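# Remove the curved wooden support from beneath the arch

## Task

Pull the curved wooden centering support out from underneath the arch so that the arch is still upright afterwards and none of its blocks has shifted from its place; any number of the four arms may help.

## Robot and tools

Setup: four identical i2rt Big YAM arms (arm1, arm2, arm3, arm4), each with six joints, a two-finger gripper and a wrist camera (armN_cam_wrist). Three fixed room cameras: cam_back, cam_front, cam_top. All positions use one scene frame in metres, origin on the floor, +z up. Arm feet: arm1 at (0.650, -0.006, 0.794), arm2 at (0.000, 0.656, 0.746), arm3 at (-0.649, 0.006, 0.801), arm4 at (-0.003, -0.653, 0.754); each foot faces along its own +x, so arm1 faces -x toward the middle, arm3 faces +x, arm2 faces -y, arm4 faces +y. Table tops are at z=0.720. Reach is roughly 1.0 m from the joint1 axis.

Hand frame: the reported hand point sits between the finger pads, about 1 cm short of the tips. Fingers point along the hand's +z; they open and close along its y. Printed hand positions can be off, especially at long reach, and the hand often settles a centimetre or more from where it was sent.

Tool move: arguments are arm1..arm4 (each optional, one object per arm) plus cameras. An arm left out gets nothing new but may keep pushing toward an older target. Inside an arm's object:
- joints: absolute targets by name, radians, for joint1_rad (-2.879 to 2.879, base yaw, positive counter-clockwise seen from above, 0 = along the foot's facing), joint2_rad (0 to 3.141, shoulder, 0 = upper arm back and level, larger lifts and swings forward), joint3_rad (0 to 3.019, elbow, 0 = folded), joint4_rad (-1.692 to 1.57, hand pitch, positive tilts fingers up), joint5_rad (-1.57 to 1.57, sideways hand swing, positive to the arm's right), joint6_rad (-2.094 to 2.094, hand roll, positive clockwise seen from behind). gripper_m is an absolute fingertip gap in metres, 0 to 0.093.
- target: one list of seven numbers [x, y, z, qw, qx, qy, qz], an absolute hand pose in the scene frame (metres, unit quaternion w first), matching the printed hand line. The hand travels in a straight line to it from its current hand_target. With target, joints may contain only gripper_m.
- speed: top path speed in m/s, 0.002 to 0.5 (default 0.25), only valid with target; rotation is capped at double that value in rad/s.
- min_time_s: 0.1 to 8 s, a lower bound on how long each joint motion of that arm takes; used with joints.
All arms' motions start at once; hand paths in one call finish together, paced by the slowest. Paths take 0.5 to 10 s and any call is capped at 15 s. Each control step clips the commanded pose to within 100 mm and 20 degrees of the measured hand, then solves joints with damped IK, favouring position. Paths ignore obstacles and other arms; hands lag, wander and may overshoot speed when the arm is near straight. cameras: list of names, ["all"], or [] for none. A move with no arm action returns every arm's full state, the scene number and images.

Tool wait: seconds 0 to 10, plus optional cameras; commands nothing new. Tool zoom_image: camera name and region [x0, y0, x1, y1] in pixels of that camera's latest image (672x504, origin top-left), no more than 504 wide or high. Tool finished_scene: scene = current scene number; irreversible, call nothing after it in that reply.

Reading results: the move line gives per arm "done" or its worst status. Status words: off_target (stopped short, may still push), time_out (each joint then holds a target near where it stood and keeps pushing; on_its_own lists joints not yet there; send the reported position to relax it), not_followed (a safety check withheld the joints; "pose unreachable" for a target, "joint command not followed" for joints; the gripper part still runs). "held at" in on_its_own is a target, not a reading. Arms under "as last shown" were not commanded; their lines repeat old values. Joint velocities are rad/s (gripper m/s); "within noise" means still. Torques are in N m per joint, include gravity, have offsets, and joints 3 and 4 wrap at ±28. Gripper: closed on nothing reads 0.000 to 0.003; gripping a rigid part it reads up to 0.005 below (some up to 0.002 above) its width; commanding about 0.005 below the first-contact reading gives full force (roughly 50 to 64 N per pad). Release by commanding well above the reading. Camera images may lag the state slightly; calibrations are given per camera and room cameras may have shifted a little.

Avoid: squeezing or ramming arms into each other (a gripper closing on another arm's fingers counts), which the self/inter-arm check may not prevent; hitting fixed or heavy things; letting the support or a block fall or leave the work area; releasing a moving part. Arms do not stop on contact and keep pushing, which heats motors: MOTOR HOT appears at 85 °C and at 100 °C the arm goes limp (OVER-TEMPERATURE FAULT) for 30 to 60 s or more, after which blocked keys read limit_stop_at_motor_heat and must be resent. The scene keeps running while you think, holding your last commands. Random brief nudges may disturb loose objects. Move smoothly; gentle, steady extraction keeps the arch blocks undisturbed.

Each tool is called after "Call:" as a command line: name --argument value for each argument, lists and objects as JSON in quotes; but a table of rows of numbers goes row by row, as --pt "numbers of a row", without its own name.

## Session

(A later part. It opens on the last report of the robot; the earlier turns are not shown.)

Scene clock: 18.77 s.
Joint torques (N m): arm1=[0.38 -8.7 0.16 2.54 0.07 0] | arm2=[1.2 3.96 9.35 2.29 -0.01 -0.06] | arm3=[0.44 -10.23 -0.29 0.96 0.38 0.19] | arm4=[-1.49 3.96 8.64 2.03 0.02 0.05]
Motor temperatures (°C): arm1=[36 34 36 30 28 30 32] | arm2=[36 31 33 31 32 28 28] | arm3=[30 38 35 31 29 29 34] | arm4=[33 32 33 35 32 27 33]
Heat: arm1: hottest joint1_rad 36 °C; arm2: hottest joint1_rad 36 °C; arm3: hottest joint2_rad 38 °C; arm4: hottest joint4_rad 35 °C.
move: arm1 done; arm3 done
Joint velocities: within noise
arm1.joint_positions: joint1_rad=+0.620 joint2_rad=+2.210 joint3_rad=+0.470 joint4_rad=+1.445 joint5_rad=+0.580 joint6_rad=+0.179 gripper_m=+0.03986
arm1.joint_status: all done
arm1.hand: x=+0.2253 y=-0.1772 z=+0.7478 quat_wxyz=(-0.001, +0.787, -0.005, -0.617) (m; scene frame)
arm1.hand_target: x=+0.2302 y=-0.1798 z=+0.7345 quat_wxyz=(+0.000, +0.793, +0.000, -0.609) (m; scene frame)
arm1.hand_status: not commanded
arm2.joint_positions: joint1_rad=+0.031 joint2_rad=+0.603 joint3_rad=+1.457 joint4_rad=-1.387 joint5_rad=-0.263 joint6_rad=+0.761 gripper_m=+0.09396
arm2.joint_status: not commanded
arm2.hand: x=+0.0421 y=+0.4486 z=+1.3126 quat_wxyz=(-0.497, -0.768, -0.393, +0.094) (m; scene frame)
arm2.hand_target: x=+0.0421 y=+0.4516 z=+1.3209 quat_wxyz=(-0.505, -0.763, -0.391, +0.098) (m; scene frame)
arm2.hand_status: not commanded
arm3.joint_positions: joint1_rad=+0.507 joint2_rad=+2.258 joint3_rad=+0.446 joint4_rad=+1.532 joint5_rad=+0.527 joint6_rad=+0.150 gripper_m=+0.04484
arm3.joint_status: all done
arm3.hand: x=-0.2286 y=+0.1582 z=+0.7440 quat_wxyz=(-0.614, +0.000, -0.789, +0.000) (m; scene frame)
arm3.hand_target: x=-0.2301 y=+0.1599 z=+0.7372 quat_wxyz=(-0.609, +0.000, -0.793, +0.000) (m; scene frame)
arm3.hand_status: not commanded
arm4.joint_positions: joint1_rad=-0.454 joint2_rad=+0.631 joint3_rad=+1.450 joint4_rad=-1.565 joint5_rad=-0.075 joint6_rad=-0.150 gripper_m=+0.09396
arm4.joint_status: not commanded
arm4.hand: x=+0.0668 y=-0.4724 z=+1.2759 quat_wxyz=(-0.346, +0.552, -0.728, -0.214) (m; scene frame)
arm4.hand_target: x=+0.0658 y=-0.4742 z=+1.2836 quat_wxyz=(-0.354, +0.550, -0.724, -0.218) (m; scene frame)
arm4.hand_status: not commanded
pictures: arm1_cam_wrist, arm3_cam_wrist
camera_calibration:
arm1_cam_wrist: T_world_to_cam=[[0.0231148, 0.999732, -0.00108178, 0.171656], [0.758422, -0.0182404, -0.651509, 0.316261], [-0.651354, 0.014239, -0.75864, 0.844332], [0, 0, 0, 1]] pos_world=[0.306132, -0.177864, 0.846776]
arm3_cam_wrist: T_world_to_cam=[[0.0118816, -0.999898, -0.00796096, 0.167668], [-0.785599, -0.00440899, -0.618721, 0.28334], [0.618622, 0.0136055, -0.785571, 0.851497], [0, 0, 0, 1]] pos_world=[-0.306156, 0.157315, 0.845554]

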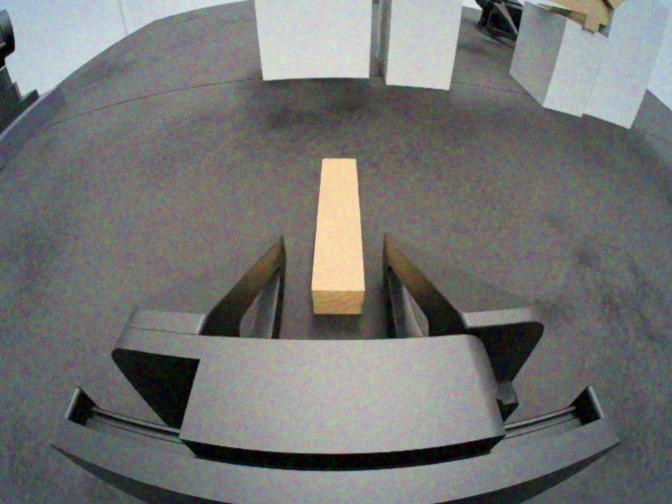

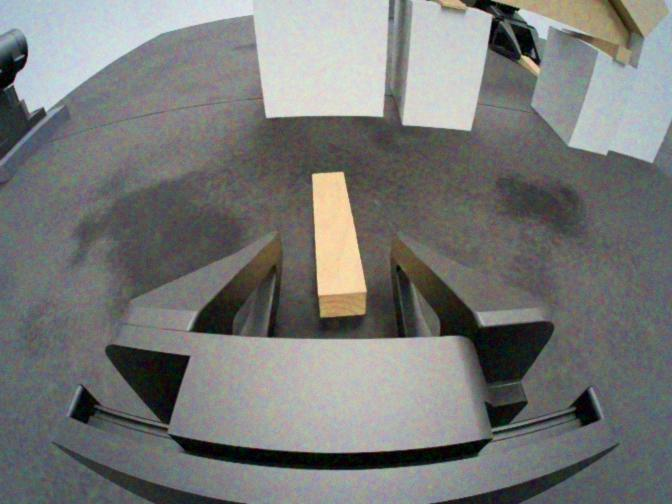

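Call:
move --arm1 '{"target": [0.26, -0.165, 0.80, 0, 0.7933, 0, -0.6087], "speed": 0.3}' --arm3 '{"target": [-0.24, 0.135, 0.80, 0.6088, 0, 0.7934, 0], "speed": 0.3}'

Call:
move --arm1 '{"target": [0.23, -0.010, 0.885, 0.4956, 0.4956, -0.5044, -0.5044], "speed": 0.5, "joints": {"gripper_m": 0.093}}' --arm3 '{"target": [-0.10, -0.008, 0.853, 0.7071, 0.0062, 0.7071, -0.0062], "speed": 0.3}' --cameras '["arm1_cam_wrist", "arm3_cam_wrist", "cam_top", "cam_back", "cam_front"]'

Scene clock: 20.93 s.
Joint torques (N m): arm1=[0.73 -10.58 -0.14 1.51 0.25 0.03] | arm2=[0.97 3.66 9.4 2.37 -0.01 -0.05] | arm3=[-1.26 -11.69 -0.16 1.07 0.1 0] | arm4=[-1.03 3.96 8.55 2 0 0.01]
Motor temperatures (°C): arm1=[36 34 36 30 28 30 32] | arm2=[36 31 33 31 32 28 28] | arm3=[30 38 35 31 29 29 34] | arm4=[33 32 33 35 32 27 33]
Heat: arm1: hottest joint1_rad 36 °C; arm2: hottest joint1_rad 36 °C; arm3: hottest joint2_rad 38 °C; arm4: hottest joint4_rad 35 °C.
move: arm1 done; arm3 done
Joint velocities: within noise
arm1.joint_positions: joint1_rad=+0.631 joint2_rad=+1.975 joint3_rad=+0.329 joint4_rad=+1.328 joint5_rad=+0.589 joint6_rad=+0.181 gripper_m=+0.03993
arm1.joint_status: not commanded
arm1.hand: x=+0.2562 y=-0.1612 z=+0.7973 quat_wxyz=(-0.005, +0.792, -0.001, -0.610) (m; scene frame)
arm1.hand_target: x=+0.2600 y=-0.1649 z=+0.7999 quat_wxyz=(+0.000, +0.793, +0.000, -0.609) (m; scene frame)
arm1.hand_status: done (0.006 m and 0.7 deg from the pose sent, 0.064 m and 1.3 deg at the start)
arm2, arm4: as last shown
arm3.joint_positions: joint1_rad=+0.463 joint2_rad=+2.017 joint3_rad=+0.331 joint4_rad=+1.392 joint5_rad=+0.478 joint6_rad=+0.148 gripper_m=+0.04494
arm3.joint_status: not commanded
arm3.hand: x=-0.2409 y=+0.1379 z=+0.7940 quat_wxyz=(-0.606, +0.000, -0.795, -0.002) (m; scene frame)
arm3.hand_target: x=-0.2400 y=+0.1350 z=+0.7999 quat_wxyz=(-0.609, +0.000, -0.793, +0.000) (m; scene frame)
arm3.hand_status: done (0.007 m and 0.4 deg from the pose sent, 0.062 m and 0.8 deg at the start)
pictures: none

Scene clock: 23.70 s.
Joint torques (N m): arm1=[-1.32 -9.11 0.55 3.59 -0.01 -0.08] | arm2=[1.08 3.72 9.36 2.25 -0.01 -0.06] | arm3=[-0.67 -11.05 4.6 1.92 0.03 -0.01] | arm4=[-1.49 4.25 8.53 1.98 -0.01 0]
Motor temperatures (°C): arm1=[36 34 36 30 28 30 32] | arm2=[36 31 33 31 32 28 28] | arm3=[30 38 35 31 29 29 34] | arm4=[33 32 33 35 32 27 33]
Heat: arm1: hottest joint1_rad 36 °C; arm2: hottest joint1_rad 36 °C; arm3: hottest joint2_rad 38 °C; arm4: hottest joint4_rad 35 °C.
move: arm1 off_target; arm3 done
Joint velocities: within noise
arm1.joint_positions: joint1_rad=+0.064 joint2_rad=+1.859 joint3_rad=+0.231 joint4_rad=+1.560 joint5_rad=+0.045 joint6_rad=+1.568 gripper_m=+0.09291
arm1.joint_status: all done
arm1.hand: x=+0.2308 y=-0.0147 z=+0.8718 quat_wxyz=(+0.478, +0.518, -0.514, -0.489) (m; scene frame)
arm1.hand_target: x=+0.2298 y=-0.0100 z=+0.8853 quat_wxyz=(+0.490, +0.501, -0.510, -0.499) (m; scene frame)
arm1.hand_status: off_target (0.014 m and 3.8 deg from the pose sent, 0.177 m and 91.5 deg at the start; a joint's target at an end of its range on 54 of 83 steps)
arm2, arm4: as last shown
arm3.joint_positions: joint1_rad=-0.061 joint2_rad=+2.038 joint3_rad=+0.574 joint4_rad=+1.453 joint5_rad=-0.008 joint6_rad=+0.016 gripper_m=+0.04494
arm3.joint_status: not commanded
arm3.hand: x=-0.1072 y=-0.0049 z=+0.8524 quat_wxyz=(-0.701, -0.008, -0.714, +0.002) (m; scene frame)
arm3.hand_target: x=-0.1002 y=-0.0080 z=+0.8531 quat_wxyz=(-0.707, -0.006, -0.707, +0.006) (m; scene frame)
arm3.hand_status: done (0.008 m and 1.2 deg from the pose sent, 0.211 m and 15.4 deg at the start)
pictures: arm1_cam_wrist, arm3_cam_wrist, cam_back, cam_front, cam_top
camera_calibration:
arm1_cam_wrist: T_world_to_cam=[[0.0779225, 0.0146542, -0.996852, 0.850189], [0.574231, -0.818033, 0.0328613, -0.170081], [-0.814977, -0.574984, -0.0721582, 0.370309], [0, 0, 0, 1]] pos_world=[0.33321, 0.0613308, 0.879822]
arm3_cam_wrist: T_world_to_cam=[[-0.000273035, -0.9999, -0.0141457, 0.00794905], [-0.623847, 0.0112259, -0.781466, 0.601263], [0.781547, 0.0086114, -0.623787, 0.743354], [0, 0, 0, 1]] pos_world=[-0.205868, -0.00520276, 0.933674]

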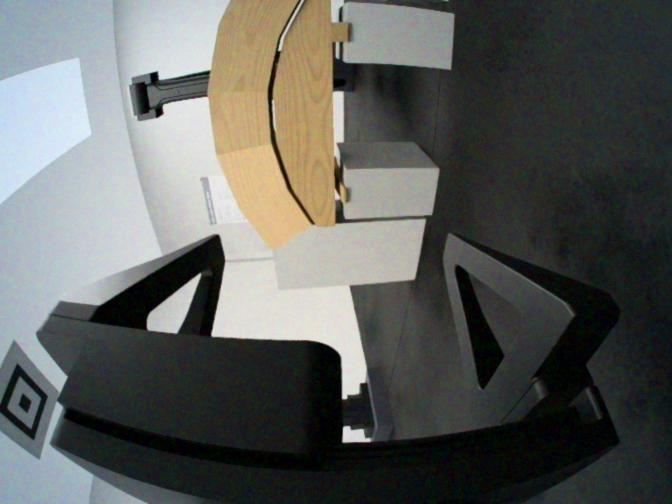

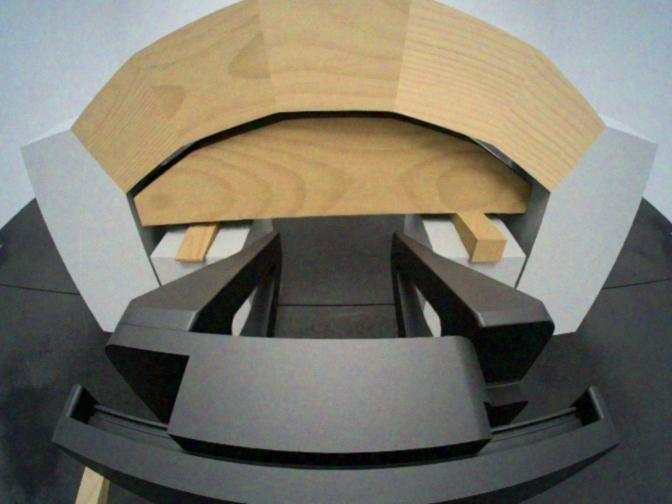

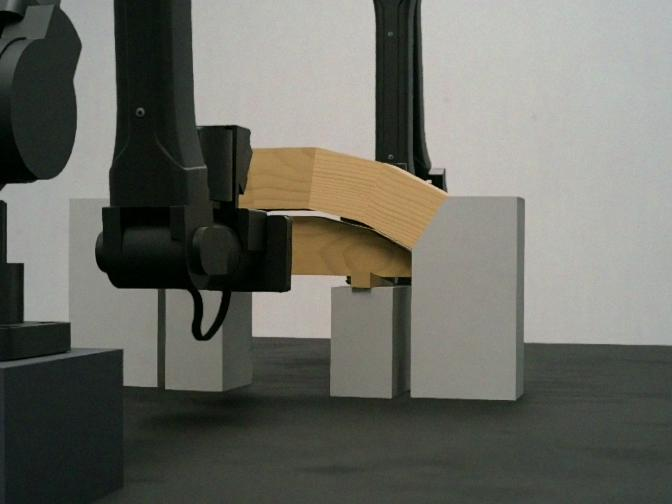

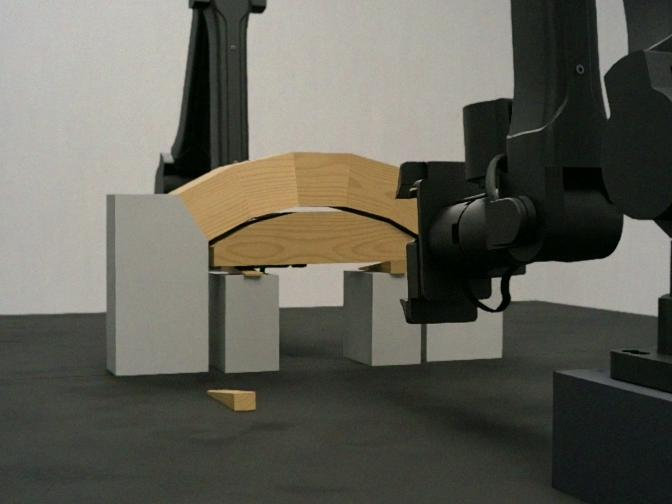

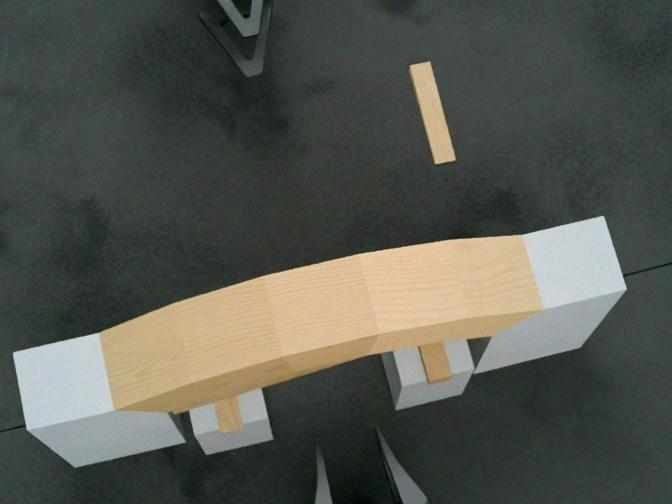

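Call:
move --arm1 '{"target": [0.09, -0.010, 0.876, 0.4956, 0.4956, -0.5044, -0.5044], "speed": 0.15}' --arm3 '{"target": [-0.014, -0.009, 0.853, 0.7071, 0.0062, 0.7071, -0.0062], "speed": 0.08}' --cameras '["arm1_cam_wrist", "arm3_cam_wrist", "cam_top", "cam_front"]'

Scene clock: 26.13 s.
Joint torques (N m): arm1=[-1.55 -9.93 4.46 1.68 -0.11 -0.07] | arm2=[1.26 3.72 9.29 2.28 -0.02 -0.05] | arm3=[-0.38 -13.22 7.45 0.92 0.15 -0.02] | arm4=[-0.79 4.19 8.53 2.04 0.02 0.02]
Motor temperatures (°C): arm1=[36 34 36 30 28 30 32] | arm2=[36 31 34 31 32 28 28] | arm3=[30 39 35 31 29 29 34] | arm4=[33 32 33 35 32 27 33]
Heat: arm1: hottest joint1_rad 36 °C; arm2: hottest joint1_rad 36 °C; arm3: hottest joint2_rad 39 °C; arm4: hottest joint4_rad 35 °C.
move: arm1 off_target; arm3 off_target
Joint velocities: within noise
arm1.joint_positions: joint1_rad=+0.056 joint2_rad=+1.939 joint3_rad=+0.585 joint4_rad=+1.366 joint5_rad=+0.038 joint6_rad=+1.568 gripper_m=+0.09291
arm1.joint_status: not commanded
arm1.hand: x=+0.0994 y=-0.0169 z=+0.8853 quat_wxyz=(+0.499, +0.497, -0.495, -0.508) (m; scene frame)
arm1.hand_target: x=+0.0907 y=-0.0100 z=+0.8761 quat_wxyz=(+0.496, +0.496, -0.504, -0.504) (m; scene frame)
arm1.hand_status: off_target (0.015 m and 1.3 deg from the pose sent, 0.141 m and 3.8 deg at the start)
arm2, arm4: as last shown
arm3.joint_positions: joint1_rad=-0.061 joint2_rad=+2.091 joint3_rad=+0.801 joint4_rad=+1.292 joint5_rad=-0.008 joint6_rad=+0.016 gripper_m=+0.04494
arm3.joint_status: not commanded
arm3.hand: x=-0.0258 y=-0.0067 z=+0.8551 quat_wxyz=(-0.705, -0.008, -0.709, +0.002) (m; scene frame)
arm3.hand_target: x=-0.0145 y=-0.0090 z=+0.8531 quat_wxyz=(-0.707, -0.006, -0.707, +0.006) (m; scene frame)
arm3.hand_status: off_target (0.012 m and 0.6 deg from the pose sent, 0.093 m and 1.2 deg at the start)
pictures: arm1_cam_wrist, arm3_cam_wrist, cam_front, cam_top
camera_calibration:
arm1_cam_wrist: T_world_to_cam=[[-0.00166671, 0.0113362, -0.999934, 0.884517], [0.575122, -0.818004, -0.0102323, -0.0587013], [-0.818066, -0.575101, -0.00515633, 0.203926], [0, 0, 0, 1]] pos_world=[0.202059, 0.0592328, 0.88491]
arm3_cam_wrist: T_world_to_cam=[[0.0000128448, -0.999904, -0.0138478, 0.0059489], [-0.613352, 0.0109292, -0.789734, 0.661487], [0.789809, 0.00850371, -0.613293, 0.672735], [0, 0, 0, 1]] pos_world=[-0.125608, -0.00700194, 0.935065]

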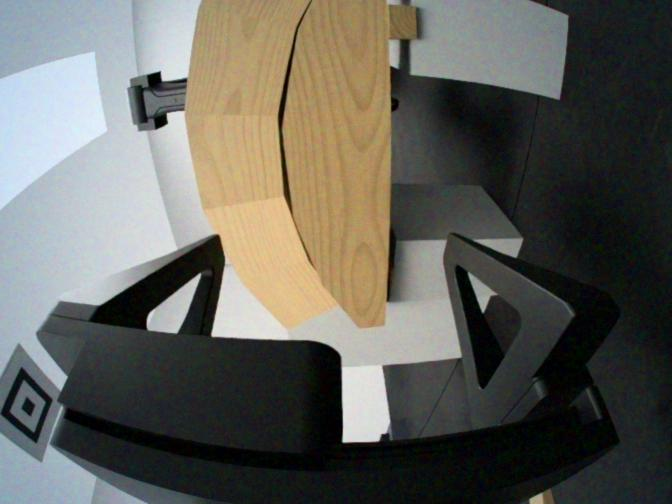

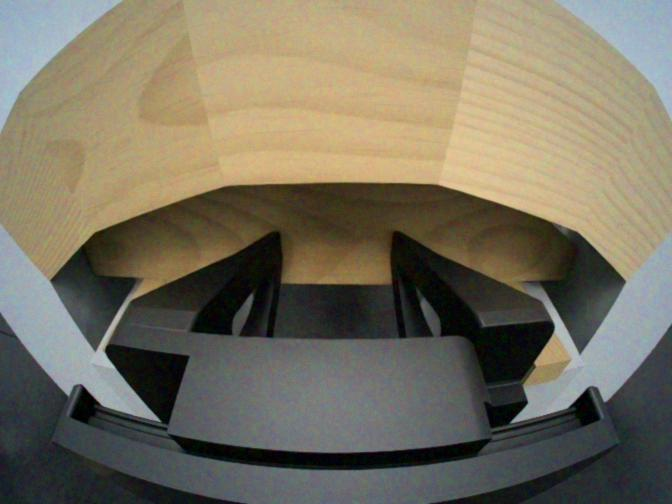

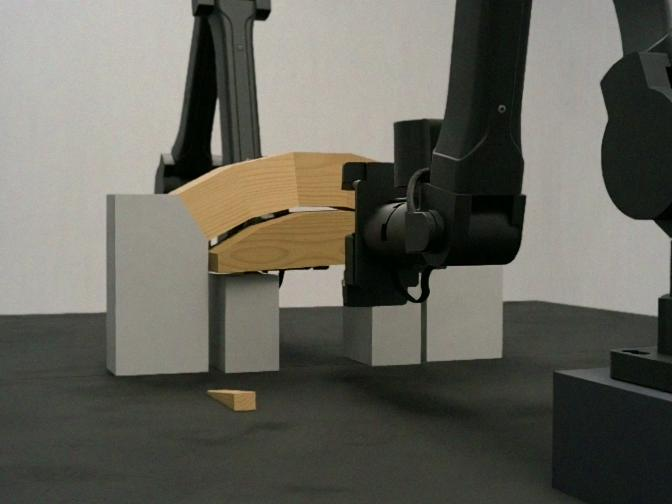

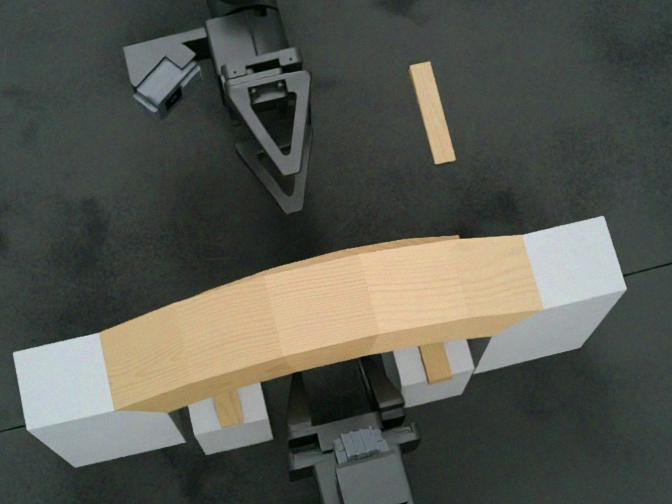

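Call:
move --arm1 '{"target": [0.009, -0.004, 0.876, 0.4956, 0.4956, -0.5044, -0.5044], "speed": 0.15}' --cameras '["arm1_cam_wrist", "cam_top", "cam_front"]'

Call:
zoom_image --camera "cam_top" --region '[180, 150, 480, 350]'

Scene clock: 27.93 s.
Joint torques (N m): arm1=[-1.49 -12.57 6.01 1.69 -0.12 -0.09] | arm2=[1.03 3.6 9.39 2.33 -0.02 -0.07] | arm3=[-0.67 -13.33 7.43 0.94 0.16 -0.03] | arm4=[-0.62 4.01 8.66 2.13 0 0.01]
Motor temperatures (°C): arm1=[36 34 36 30 28 30 32] | arm2=[36 31 34 31 32 28 28] | arm3=[30 39 36 31 29 29 34] | arm4=[33 32 33 35 32 27 33]
Heat: arm1: hottest joint1_rad 36 °C; arm2: hottest joint1_rad 36 °C; arm3: hottest joint2_rad 39 °C; arm4: hottest joint4_rad 35 °C.
move: arm1 off_target
Joint velocities: within noise
arm1.joint_positions: joint1_rad=+0.040 joint2_rad=+2.015 joint3_rad=+0.809 joint4_rad=+1.213 joint5_rad=+0.022 joint6_rad=+1.568 gripper_m=+0.09291
arm1.joint_status: not commanded
arm1.hand: x=+0.0205 y=-0.0117 z=+0.8850 quat_wxyz=(+0.498, +0.498, -0.496, -0.508) (m; scene frame)
arm1.hand_target: x=+0.0099 y=-0.0039 z=+0.8761 quat_wxyz=(+0.496, +0.496, -0.504, -0.504) (m; scene frame)
arm1.hand_status: off_target (0.016 m and 1.1 deg from the pose sent, 0.092 m and 1.3 deg at the start)
arm2, arm3, arm4: as last shown
pictures: arm1_cam_wrist, cam_front, cam_top
camera_calibration:
arm1_cam_wrist: T_world_to_cam=[[0.00255233, 0.0116177, -0.999929, 0.883897], [0.574462, -0.818492, -0.00804331, -0.0110344], [-0.818527, -0.574401, -0.00876296, 0.145597], [0, 0, 0, 1]] pos_world=[0.123258, 0.0643304, 0.885022]

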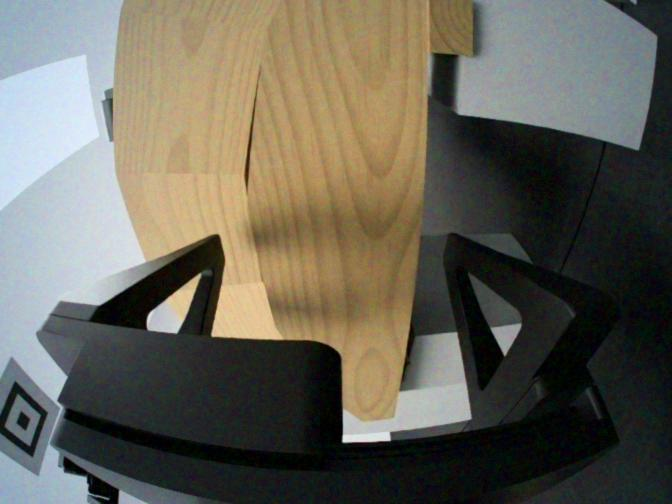

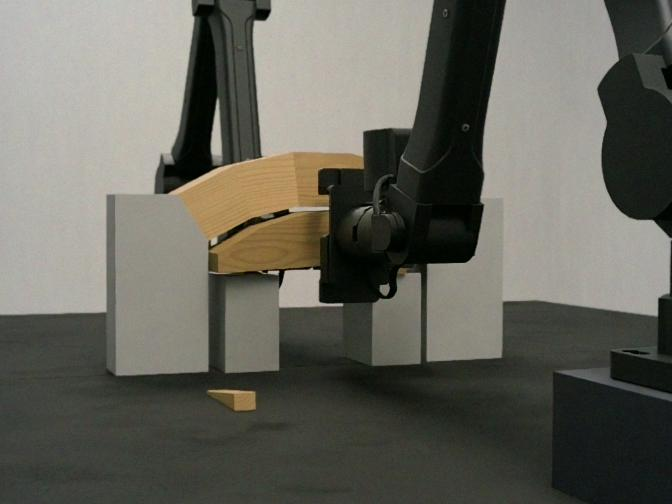

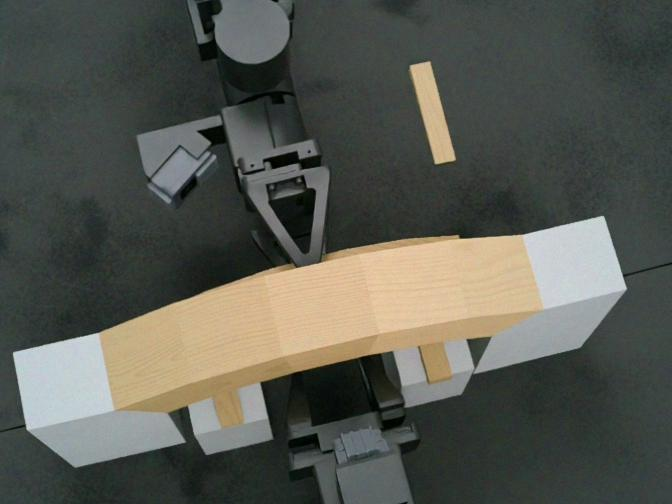

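Scaled by 1.680 from the camera's 672x504 image, which has a finer 960x720 frame.

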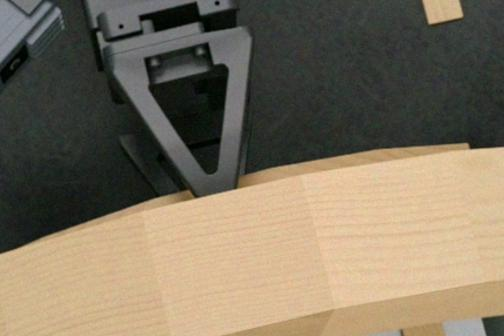

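Call:
move --arm1 '{"target": [0.005, -0.004, 0.874, 0.4956, 0.4956, -0.5044, -0.5044], "speed": 0.1}'

Call:
move --arm1 '{"joints": {"gripper_m": 0.05}}' --cameras '["arm1_cam_wrist", "cam_top", "cam_front", "cam_back", "arm3_cam_wrist"]'

Scene clock: 29.70 s.
Joint torques (N m): arm1=[-1.49 -12.57 6.02 1.55 -0.13 -0.08] | arm2=[1.32 3.55 9.31 2.24 -0.03 -0.05] | arm3=[-0.56 -13.22 7.43 0.94 0.15 -0.02] | arm4=[-1.14 3.9 8.51 2.09 0.02 0.02]
Motor temperatures (°C): arm1=[36 34 36 30 28 30 32] | arm2=[36 31 34 31 32 28 28] | arm3=[30 39 36 31 29 29 34] | arm4=[33 32 34 35 32 27 33]
Heat: arm1: hottest joint1_rad 36 °C; arm2: hottest joint1_rad 36 °C; arm3: hottest joint2_rad 39 °C; arm4: hottest joint4_rad 35 °C.
move: arm1 off_target
Joint velocities: within noise
arm1.joint_positions: joint1_rad=+0.040 joint2_rad=+2.024 joint3_rad=+0.822 joint4_rad=+1.213 joint5_rad=+0.022 joint6_rad=+1.568 gripper_m=+0.09291
arm1.joint_status: not commanded
arm1.hand: x=+0.0164 y=-0.0117 z=+0.8840 quat_wxyz=(+0.499, +0.497, -0.495, -0.508) (m; scene frame)
arm1.hand_target: x=+0.0059 y=-0.0040 z=+0.8742 quat_wxyz=(+0.496, +0.496, -0.504, -0.504) (m; scene frame)
arm1.hand_status: off_target (0.017 m and 1.2 deg from the pose sent, 0.020 m and 1.1 deg at the start)
arm2, arm3, arm4: as last shown
pictures: none

Scene clock: 30.33 s.
Joint torques (N m): arm1=[-1.44 -12.69 6 1.7 -0.09 -0.08] | arm2=[0.97 3.6 9.37 2.33 -0.01 -0.06] | arm3=[-0.5 -13.16 7.41 0.96 0.16 -0.02] | arm4=[-0.91 4.19 8.65 2.25 -0.01 0.04]
Motor temperatures (°C): arm1=[36 34 36 30 28 30 32] | arm2=[36 31 34 31 32 28 28] | arm3=[30 39 36 31 29 29 34] | arm4=[33 32 34 35 32 27 33]
Heat: arm1: hottest joint1_rad 36 °C; arm2: hottest joint1_rad 36 °C; arm3: hottest joint2_rad 39 °C; arm4: hottest joint4_rad 35 °C.
move: arm1 off_target
Joint velocities: within noise
arm1.joint_positions: joint1_rad=+0.040 joint2_rad=+2.025 joint3_rad=+0.822 joint4_rad=+1.209 joint5_rad=+0.021 joint6_rad=+1.568 gripper_m=+0.05759
arm1.joint_status: gripper_m off_target (ended at +0.05762, target +0.05000)
arm1.hand: x=+0.0163 y=-0.0118 z=+0.8831 quat_wxyz=(+0.498, +0.498, -0.496, -0.507) (m; scene frame)
arm1.hand_target: x=+0.0059 y=-0.0040 z=+0.8743 quat_wxyz=(+0.496, +0.495, -0.504, -0.504) (m; scene frame)
arm1.hand_status: not commanded
arm2, arm3, arm4: as last shown
arm3.hand: x=-0.0258 y=-0.0067 z=+0.8549 quat_wxyz=(-0.705, -0.008, -0.709, +0.002) (m; scene frame)
arm3.hand_target: x=-0.0145 y=-0.0090 z=+0.8533 quat_wxyz=(-0.707, -0.006, -0.707, +0.006) (m; scene frame)
pictures: arm1_cam_wrist, arm3_cam_wrist, cam_back, cam_front, cam_top
camera_calibration:
arm1_cam_wrist: T_world_to_cam=[[0.00290274, 0.0116298, -0.999928, 0.881967], [0.575169, -0.817997, -0.00784416, -0.00895082], [-0.81803, -0.575105, -0.00906355, 0.142255], [0, 0, 0, 1]] pos_world=[0.118957, 0.0642327, 0.883123]
arm3_cam_wrist: T_world_to_cam=[[0.0000020702, -0.999904, -0.0138475, 0.00594595], [-0.613968, 0.010929, -0.789255, 0.660947], [0.789331, 0.00850357, -0.613909, 0.673108], [0, 0, 0, 1]] pos_world=[-0.125505, -0.00700194, 0.934965]

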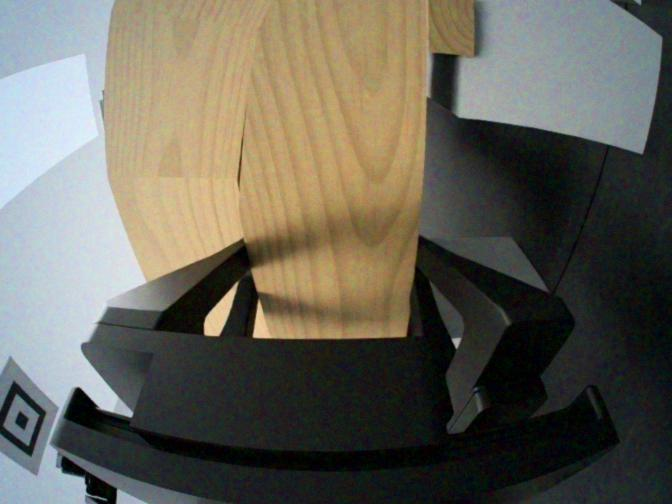

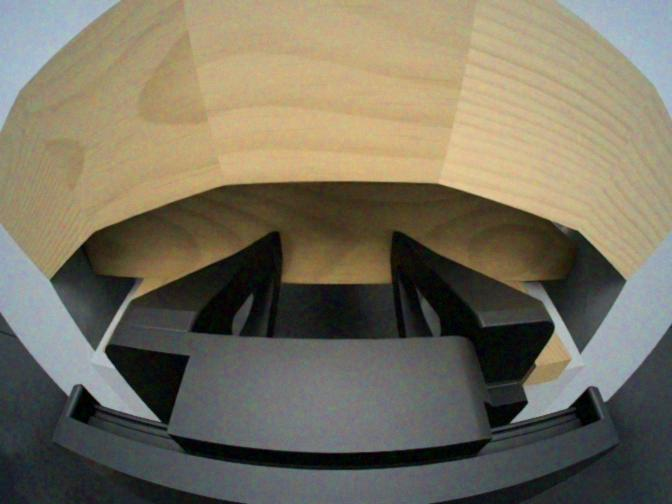

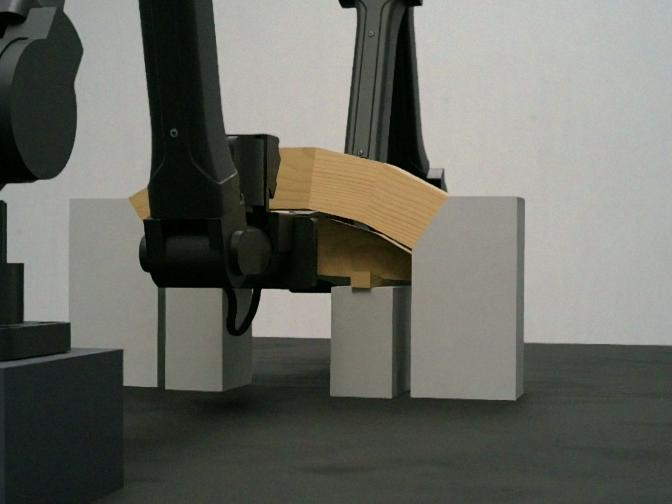

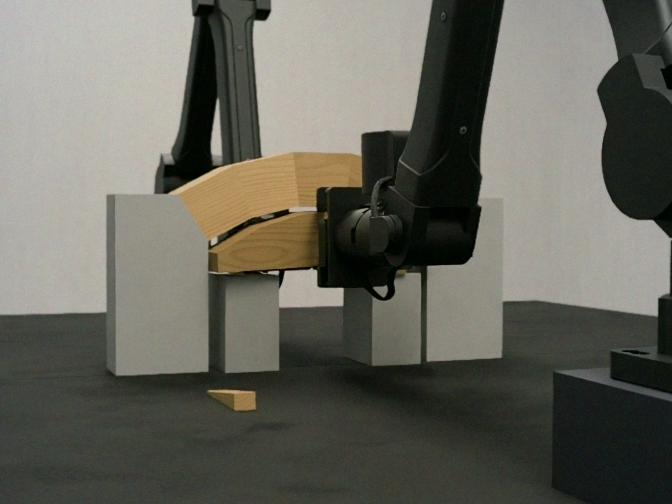

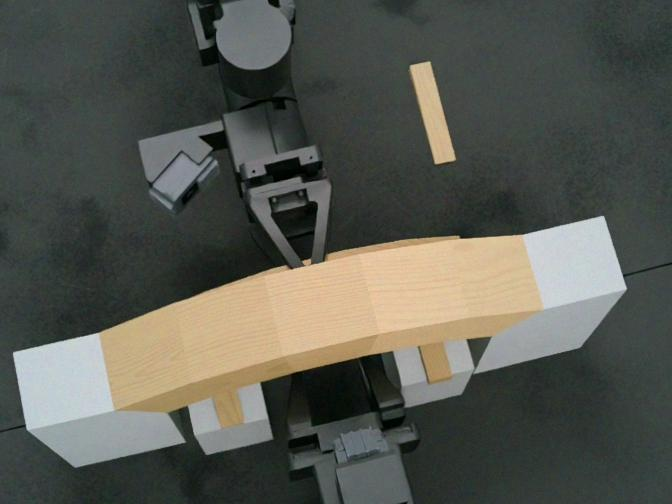

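Call:
move --arm1 '{"target": [0.030, -0.0045, 0.879, 0.4956, 0.4956, -0.5044, -0.5044], "speed": 0.08}' --cameras '["arm1_cam_wrist", "arm3_cam_wrist", "cam_front", "cam_back"]'

Scene clock: 32.20 s.
Joint torques (N m): arm1=[-1.2 -15.33 2 2.8 -0.03 -0.03] | arm2=[1.14 3.66 9.35 2.33 -0.02 -0.05] | arm3=[-0.44 -13.39 7.05 0.95 0.16 -0.01] | arm4=[-1.61 3.66 8.58 2.07 -0.03 0.04]
Motor temperatures (°C): arm1=[36 34 36 30 28 30 32] | arm2=[36 31 34 31 32 28 28] | arm3=[30 39 36 31 29 29 34] | arm4=[33 32 34 35 32 27 33]
Heat: arm1: hottest joint1_rad 36 °C; arm2: hottest joint1_rad 36 °C; arm3: hottest joint2_rad 39 °C; arm4: hottest joint4_rad 35 °C.
move: arm1 off_target
Joint velocities: within noise
arm1.joint_positions: joint1_rad=+0.040 joint2_rad=+2.018 joint3_rad=+0.804 joint4_rad=+1.218 joint5_rad=+0.021 joint6_rad=+1.565 gripper_m=+0.05759
arm1.joint_status: not commanded
arm1.hand: x=+0.0227 y=-0.0117 z=+0.8817 quat_wxyz=(+0.496, +0.500, -0.496, -0.507) (m; scene frame)
arm1.hand_target: x=+0.0298 y=-0.0046 z=+0.8791 quat_wxyz=(+0.496, +0.495, -0.504, -0.504) (m; scene frame)
arm1.hand_status: off_target (0.011 m and 1.1 deg from the pose sent, 0.016 m and 1.1 deg at the start)
arm2, arm4: as last shown
arm3.joint_positions: joint1_rad=-0.061 joint2_rad=+2.092 joint3_rad=+0.806 joint4_rad=+1.292 joint5_rad=-0.008 joint6_rad=+0.016 gripper_m=+0.04494
arm3.joint_status: not commanded
arm3.hand: x=-0.0244 y=-0.0067 z=+0.8557 quat_wxyz=(-0.706, -0.008, -0.708, +0.002) (m; scene frame)
arm3.hand_target: x=-0.0146 y=-0.0090 z=+0.8532 quat_wxyz=(-0.707, -0.006, -0.707, +0.006) (m; scene frame)
arm3.hand_status: not commanded
pictures: arm1_cam_wrist, arm3_cam_wrist, cam_back, cam_front
camera_calibration:
arm1_cam_wrist: T_world_to_cam=[[0.00709138, 0.0147137, -0.999867, 0.880482], [0.575088, -0.818053, -0.00795951, -0.0124404], [-0.818061, -0.574955, -0.0142628, 0.152121], [0, 0, 0, 1]] pos_world=[0.125355, 0.0643307, 0.882435]
arm3_cam_wrist: T_world_to_cam=[[0.0000433505, -0.999904, -0.013848, 0.00595699], [-0.611597, 0.0109296, -0.791094, 0.664006], [0.791169, 0.00850367, -0.611538, 0.670423], [0, 0, 0, 1]] pos_world=[-0.124314, -0.00700194, 0.935363]

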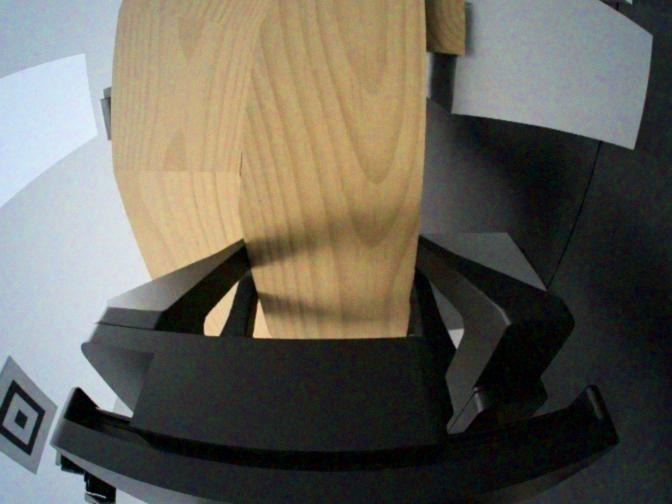

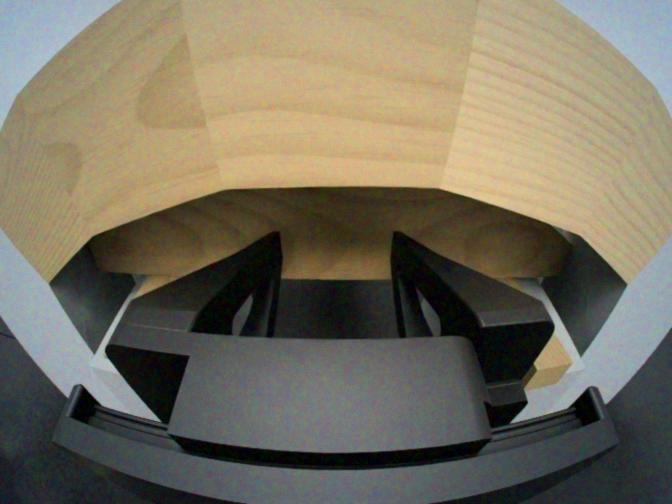

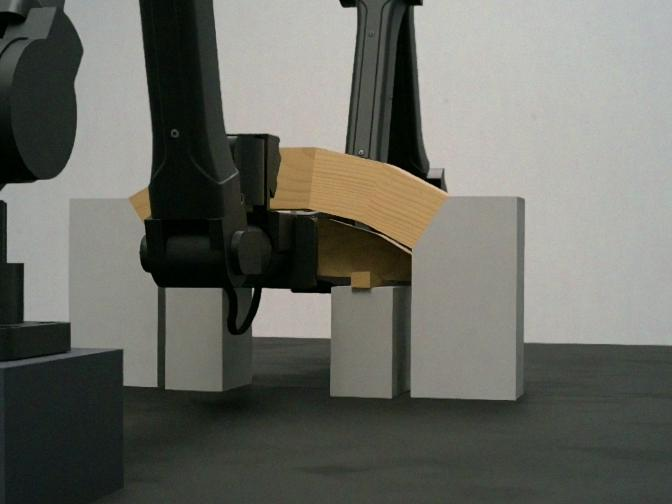

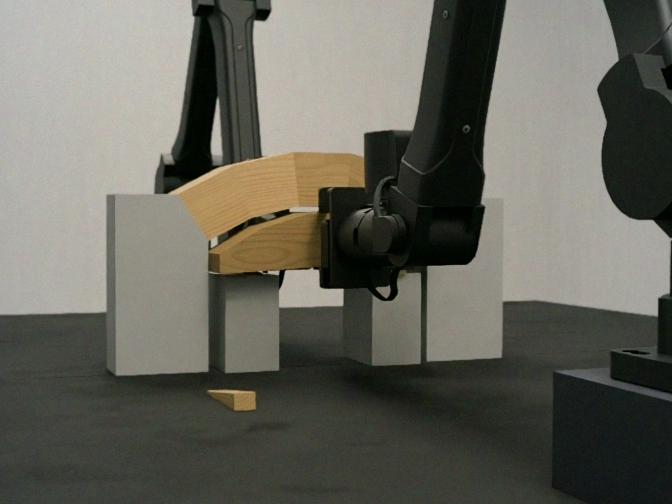

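Call:
move --arm1 '{"target": [0.075, -0.005, 0.885, 0.4956, 0.4956, -0.5044, -0.5044], "speed": 0.12}' --cameras '["arm1_cam_wrist", "arm3_cam_wrist", "cam_front", "cam_back", "cam_top"]'

Scene clock: 33.67 s.
Joint torques (N m): arm1=[-1.14 -14.39 3.1 3.43 0.01 -0.06] | arm2=[1.2 3.66 9.37 2.29 -0.02 -0.06] | arm3=[-0.44 -13.39 7.06 0.94 0.16 -0.02] | arm4=[-0.44 3.84 8.75 1.99 -0.02 0.01]
Motor temperatures (°C): arm1=[36 35 36 30 28 30 32] | arm2=[36 31 34 31 32 28 28] | arm3=[30 39 36 31 29 29 34] | arm4=[33 32 34 35 32 27 33]
Heat: arm1: hottest joint1_rad 36 °C; arm2: hottest joint1_rad 36 °C; arm3: hottest joint2_rad 39 °C; arm4: hottest joint4_rad 35 °C.
move: arm1 off_target
Joint velocities: within noise
arm1.joint_positions: joint1_rad=+0.040 joint2_rad=+1.967 joint3_rad=+0.647 joint4_rad=+1.273 joint5_rad=+0.021 joint6_rad=+1.567 gripper_m=+0.05759
arm1.joint_status: not commanded
arm1.hand: x=+0.0776 y=-0.0109 z=+0.8682 quat_wxyz=(+0.484, +0.512, -0.509, -0.494) (m; scene frame)
arm1.hand_target: x=+0.0751 y=-0.0051 z=+0.8849 quat_wxyz=(+0.496, +0.496, -0.504, -0.504) (m; scene frame)
arm1.hand_status: off_target (0.018 m and 2.7 deg from the pose sent, 0.053 m and 1.1 deg at the start)
arm2.joint_positions: joint1_rad=+0.031 joint2_rad=+0.603 joint3_rad=+1.457 joint4_rad=-1.387 joint5_rad=-0.263 joint6_rad=+0.761 gripper_m=+0.09396
arm2.joint_status: not commanded
arm2.hand: x=+0.0421 y=+0.4486 z=+1.3126 quat_wxyz=(-0.497, -0.768, -0.393, +0.094) (m; scene frame)
arm2.hand_target: x=+0.0421 y=+0.4516 z=+1.3209 quat_wxyz=(-0.505, -0.763, -0.391, +0.098) (m; scene frame)
arm2.hand_status: not commanded
arm3: as last shown
arm4.joint_positions: joint1_rad=-0.454 joint2_rad=+0.631 joint3_rad=+1.450 joint4_rad=-1.565 joint5_rad=-0.075 joint6_rad=-0.150 gripper_m=+0.09396
arm4.joint_status: not commanded
arm4.hand: x=+0.0668 y=-0.4724 z=+1.2759 quat_wxyz=(-0.346, +0.552, -0.728, -0.214) (m; scene frame)
arm4.hand_target: x=+0.0658 y=-0.4742 z=+1.2836 quat_wxyz=(-0.354, +0.550, -0.724, -0.218) (m; scene frame)
arm4.hand_status: not commanded
pictures: arm1_cam_wrist, arm3_cam_wrist, cam_back, cam_front, cam_top
camera_calibration:
arm1_cam_wrist: T_world_to_cam=[[0.0574375, 0.0134833, -0.998258, 0.861221], [0.574702, -0.818066, 0.0220176, -0.0694789], [-0.816344, -0.574966, -0.0547366, 0.23233], [0, 0, 0, 1]] pos_world=[0.180125, 0.0651313, 0.873968]
arm3_cam_wrist: T_world_to_cam=[[0.0000433505, -0.999904, -0.013848, 0.00595699], [-0.611597, 0.0109296, -0.791094, 0.664006], [0.791169, 0.00850367, -0.611538, 0.670423], [0, 0, 0, 1]] pos_world=[-0.124314, -0.00700194, 0.935363]

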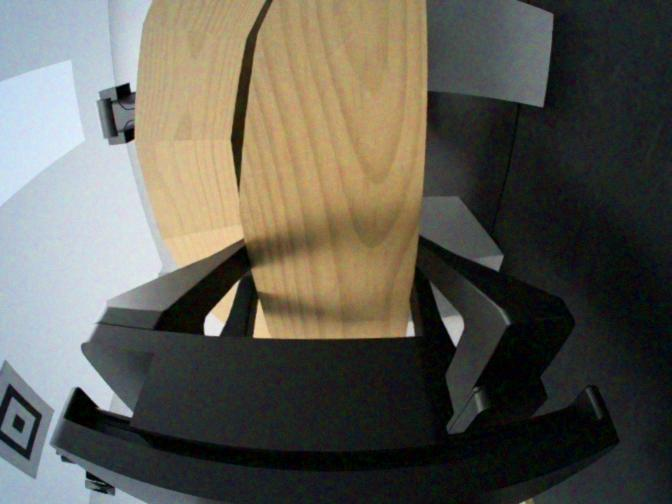

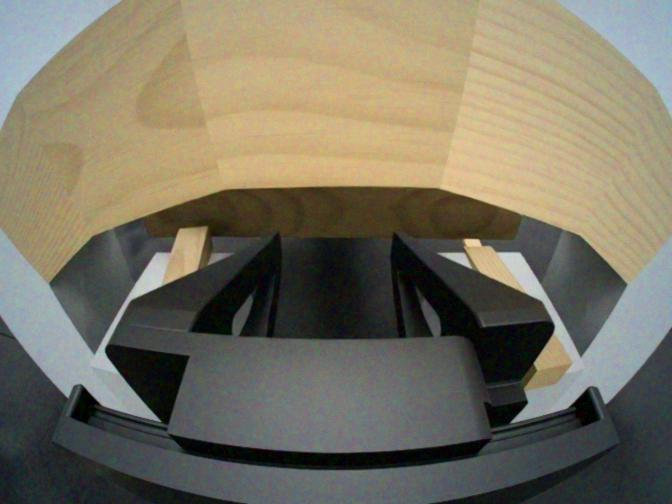

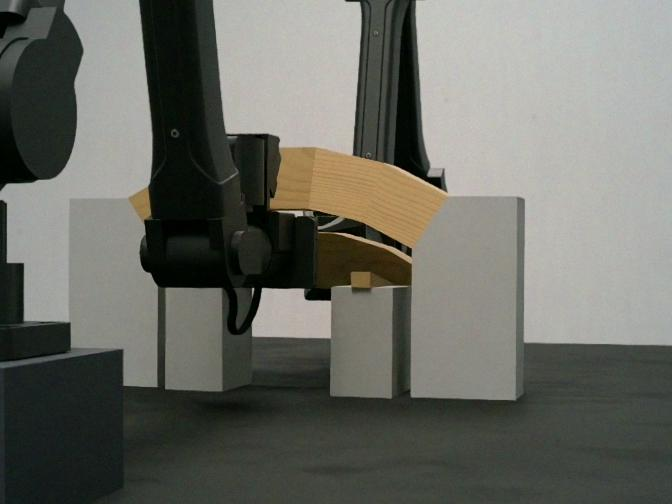

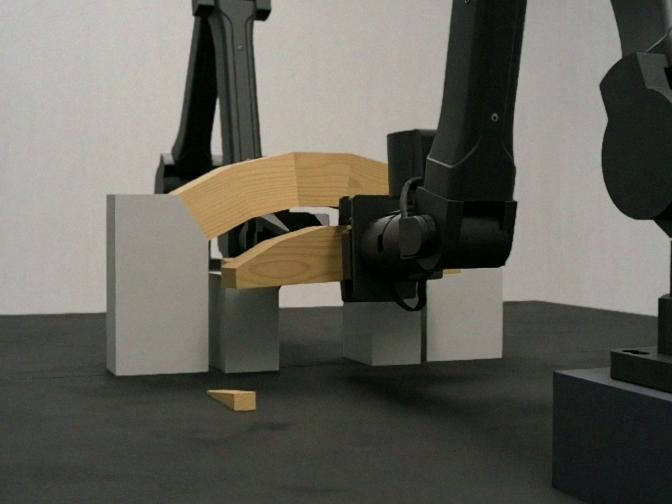

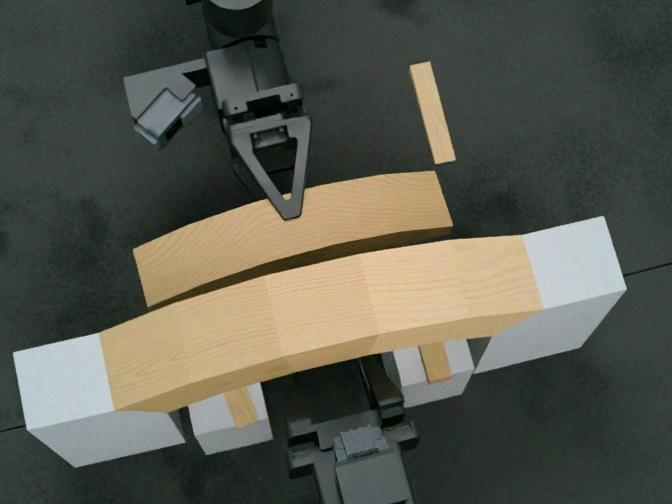

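Call:
move --arm1 '{"target": [0.15, 0.004, 0.885, 0.4720, 0.5160, -0.5240, -0.4830], "speed": 0.15}' --arm3 '{"target": [-0.16, 0.0, 0.87, 0.7071, 0.0062, 0.7071, -0.0062], "speed": 0.15}'

Call:
move --arm1 '{"target": [0.20, 0.012, 0.803, 0.4305, 0.561, -0.561, -0.4305], "speed": 0.2}' --cameras '["arm1_cam_wrist", "cam_front", "cam_top", "arm3_cam_wrist"]'

Scene clock: 36.60 s.
Joint torques (N m): arm1=[-1.55 -13.74 2.15 2.97 -0.11 -0.12] | arm2=[1.08 3.66 9.37 2.32 -0.01 -0.07] | arm3=[0.5 -12.86 0.98 2.25 0.28 -0.01] | arm4=[-1.03 4.13 8.73 2.09 0 0.03]
Motor temperatures (°C): arm1=[36 35 36 30 28 30 32] | arm2=[36 31 34 31 32 28 28] | arm3=[30 39 36 31 29 29 34] | arm4=[33 32 34 35 32 27 33]
Heat: arm1: hottest joint1_rad 36 °C; arm2: hottest joint1_rad 36 °C; arm3: hottest joint2_rad 39 °C; arm4: hottest joint4_rad 35 °C.
move: arm1 off_target; arm3 off_target
Joint velocities: within noise
arm1.joint_positions: joint1_rad=+0.017 joint2_rad=+1.848 joint3_rad=+0.438 joint4_rad=+1.265 joint5_rad=+0.000 joint6_rad=+1.567 gripper_m=+0.05759
arm1.joint_status: not commanded
arm1.hand: x=+0.1533 y=-0.0022 z=+0.8592 quat_wxyz=(+0.458, +0.535, -0.533, -0.468) (m; scene frame)
arm1.hand_target: x=+0.1502 y=+0.0039 z=+0.8845 quat_wxyz=(+0.473, +0.517, -0.524, -0.484) (m; scene frame)
arm1.hand_status: off_target (0.027 m and 3.3 deg from the pose sent, 0.076 m and 2.5 deg at the start)
arm2, arm4: as last shown
arm3.joint_positions: joint1_rad=-0.058 joint2_rad=+1.995 joint3_rad=+0.428 joint4_rad=+1.536 joint5_rad=+0.005 joint6_rad=+0.016 gripper_m=+0.04494
arm3.joint_status: not commanded
arm3.hand: x=-0.1597 y=-0.0048 z=+0.8552 quat_wxyz=(-0.693, -0.012, -0.720, +0.006) (m; scene frame)
arm3.hand_target: x=-0.1601 y=-0.0002 z=+0.8698 quat_wxyz=(-0.707, -0.007, -0.707, +0.006) (m; scene frame)
arm3.hand_status: off_target (0.016 m and 2.3 deg from the pose sent, 0.137 m and 0.6 deg at the start; a joint's target at an end of its range on 16 of 50 steps)
pictures: none

Scene clock: 37.90 s.
Joint torques (N m): arm1=[-1.44 -9.58 0.85 4.79 -0.11 -0.26] | arm2=[1.32 3.66 9.36 2.3 -0.01 -0.04] | arm3=[0.56 -12.81 1.14 2.22 0.28 -0.02] | arm4=[-1.2 4.07 8.66 2 0.01 0.06]
Motor temperatures (°C): arm1=[36 35 36 30 28 30 32] | arm2=[36 31 34 31 32 28 28] | arm3=[30 39 36 31 29 29 34] | arm4=[33 32 34 35 32 27 33]
Heat: arm1: hottest joint1_rad 36 °C; arm2: hottest joint1_rad 36 °C; arm3: hottest joint2_rad 39 °C; arm4: hottest joint4_rad 35 °C.
move: arm1 off_target
Joint velocities: within noise
arm1.joint_positions: joint1_rad=-0.026 joint2_rad=+1.970 joint3_rad=+0.342 joint4_rad=+1.298 joint5_rad=-0.060 joint6_rad=+1.567 gripper_m=+0.05759
arm1.joint_status: not commanded
arm1.hand: x=+0.2062 y=+0.0066 z=+0.7874 quat_wxyz=(+0.416, +0.575, -0.574, -0.409) (m; scene frame)
arm1.hand_target: x=+0.2003 y=+0.0120 z=+0.8029 quat_wxyz=(+0.430, +0.561, -0.561, -0.430) (m; scene frame)
arm1.hand_status: off_target (0.018 m and 3.7 deg from the pose sent, 0.074 m and 6.9 deg at the start)
arm2, arm3, arm4: as last shown
arm3.hand_target: x=-0.1600 y=-0.0002 z=+0.8698 quat_wxyz=(-0.707, -0.007, -0.707, +0.006) (m; scene frame)
pictures: arm1_cam_wrist, arm3_cam_wrist, cam_front, cam_top
camera_calibration:
arm1_cam_wrist: T_world_to_cam=[[0.332797, -0.00422989, -0.942989, 0.672733], [0.553506, -0.808729, 0.198969, -0.262341], [-0.763464, -0.588166, -0.266801, 0.49918], [0, 0, 0, 1]] pos_world=[0.30243, 0.0842833, 0.819759]
arm3_cam_wrist: T_world_to_cam=[[-0.0117421, -0.999832, -0.0141081, 0.00622807], [-0.639334, 0.0183552, -0.76871, 0.557227], [0.768839, -0.0000065137, -0.639442, 0.797497], [0, 0, 0, 1]] pos_world=[-0.25682, -0.00399581, 0.938387]

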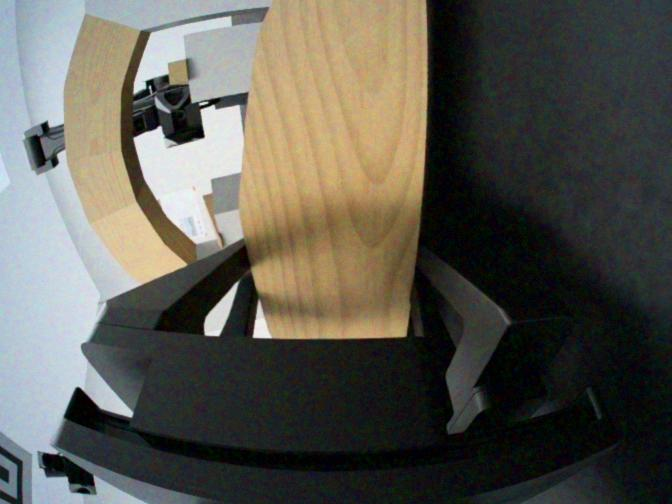

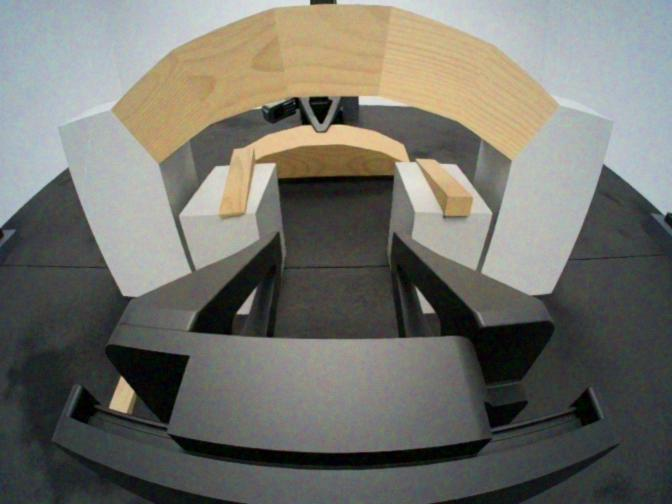

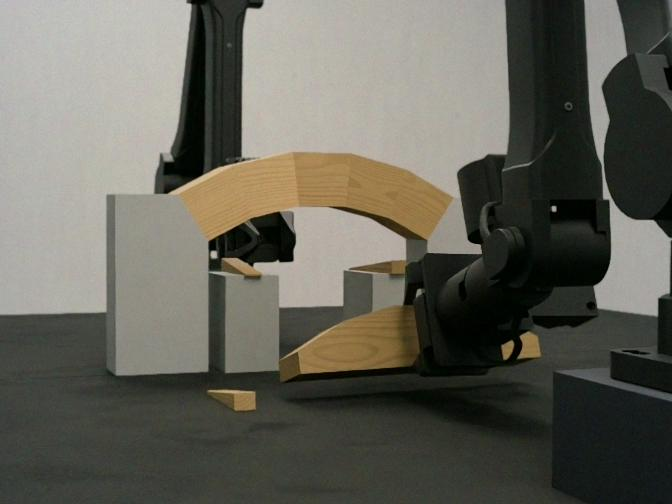

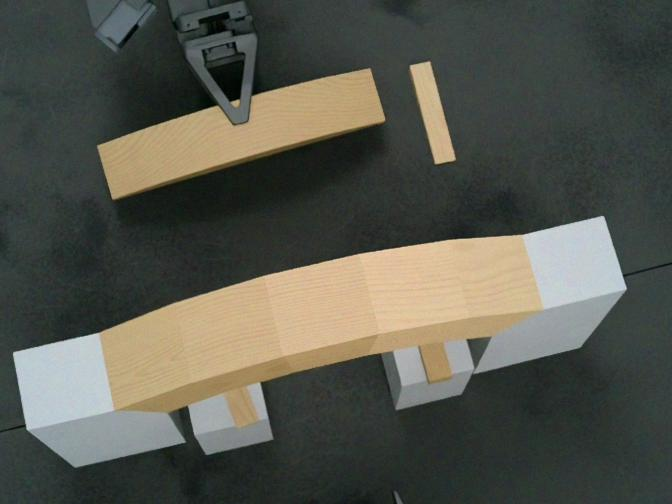

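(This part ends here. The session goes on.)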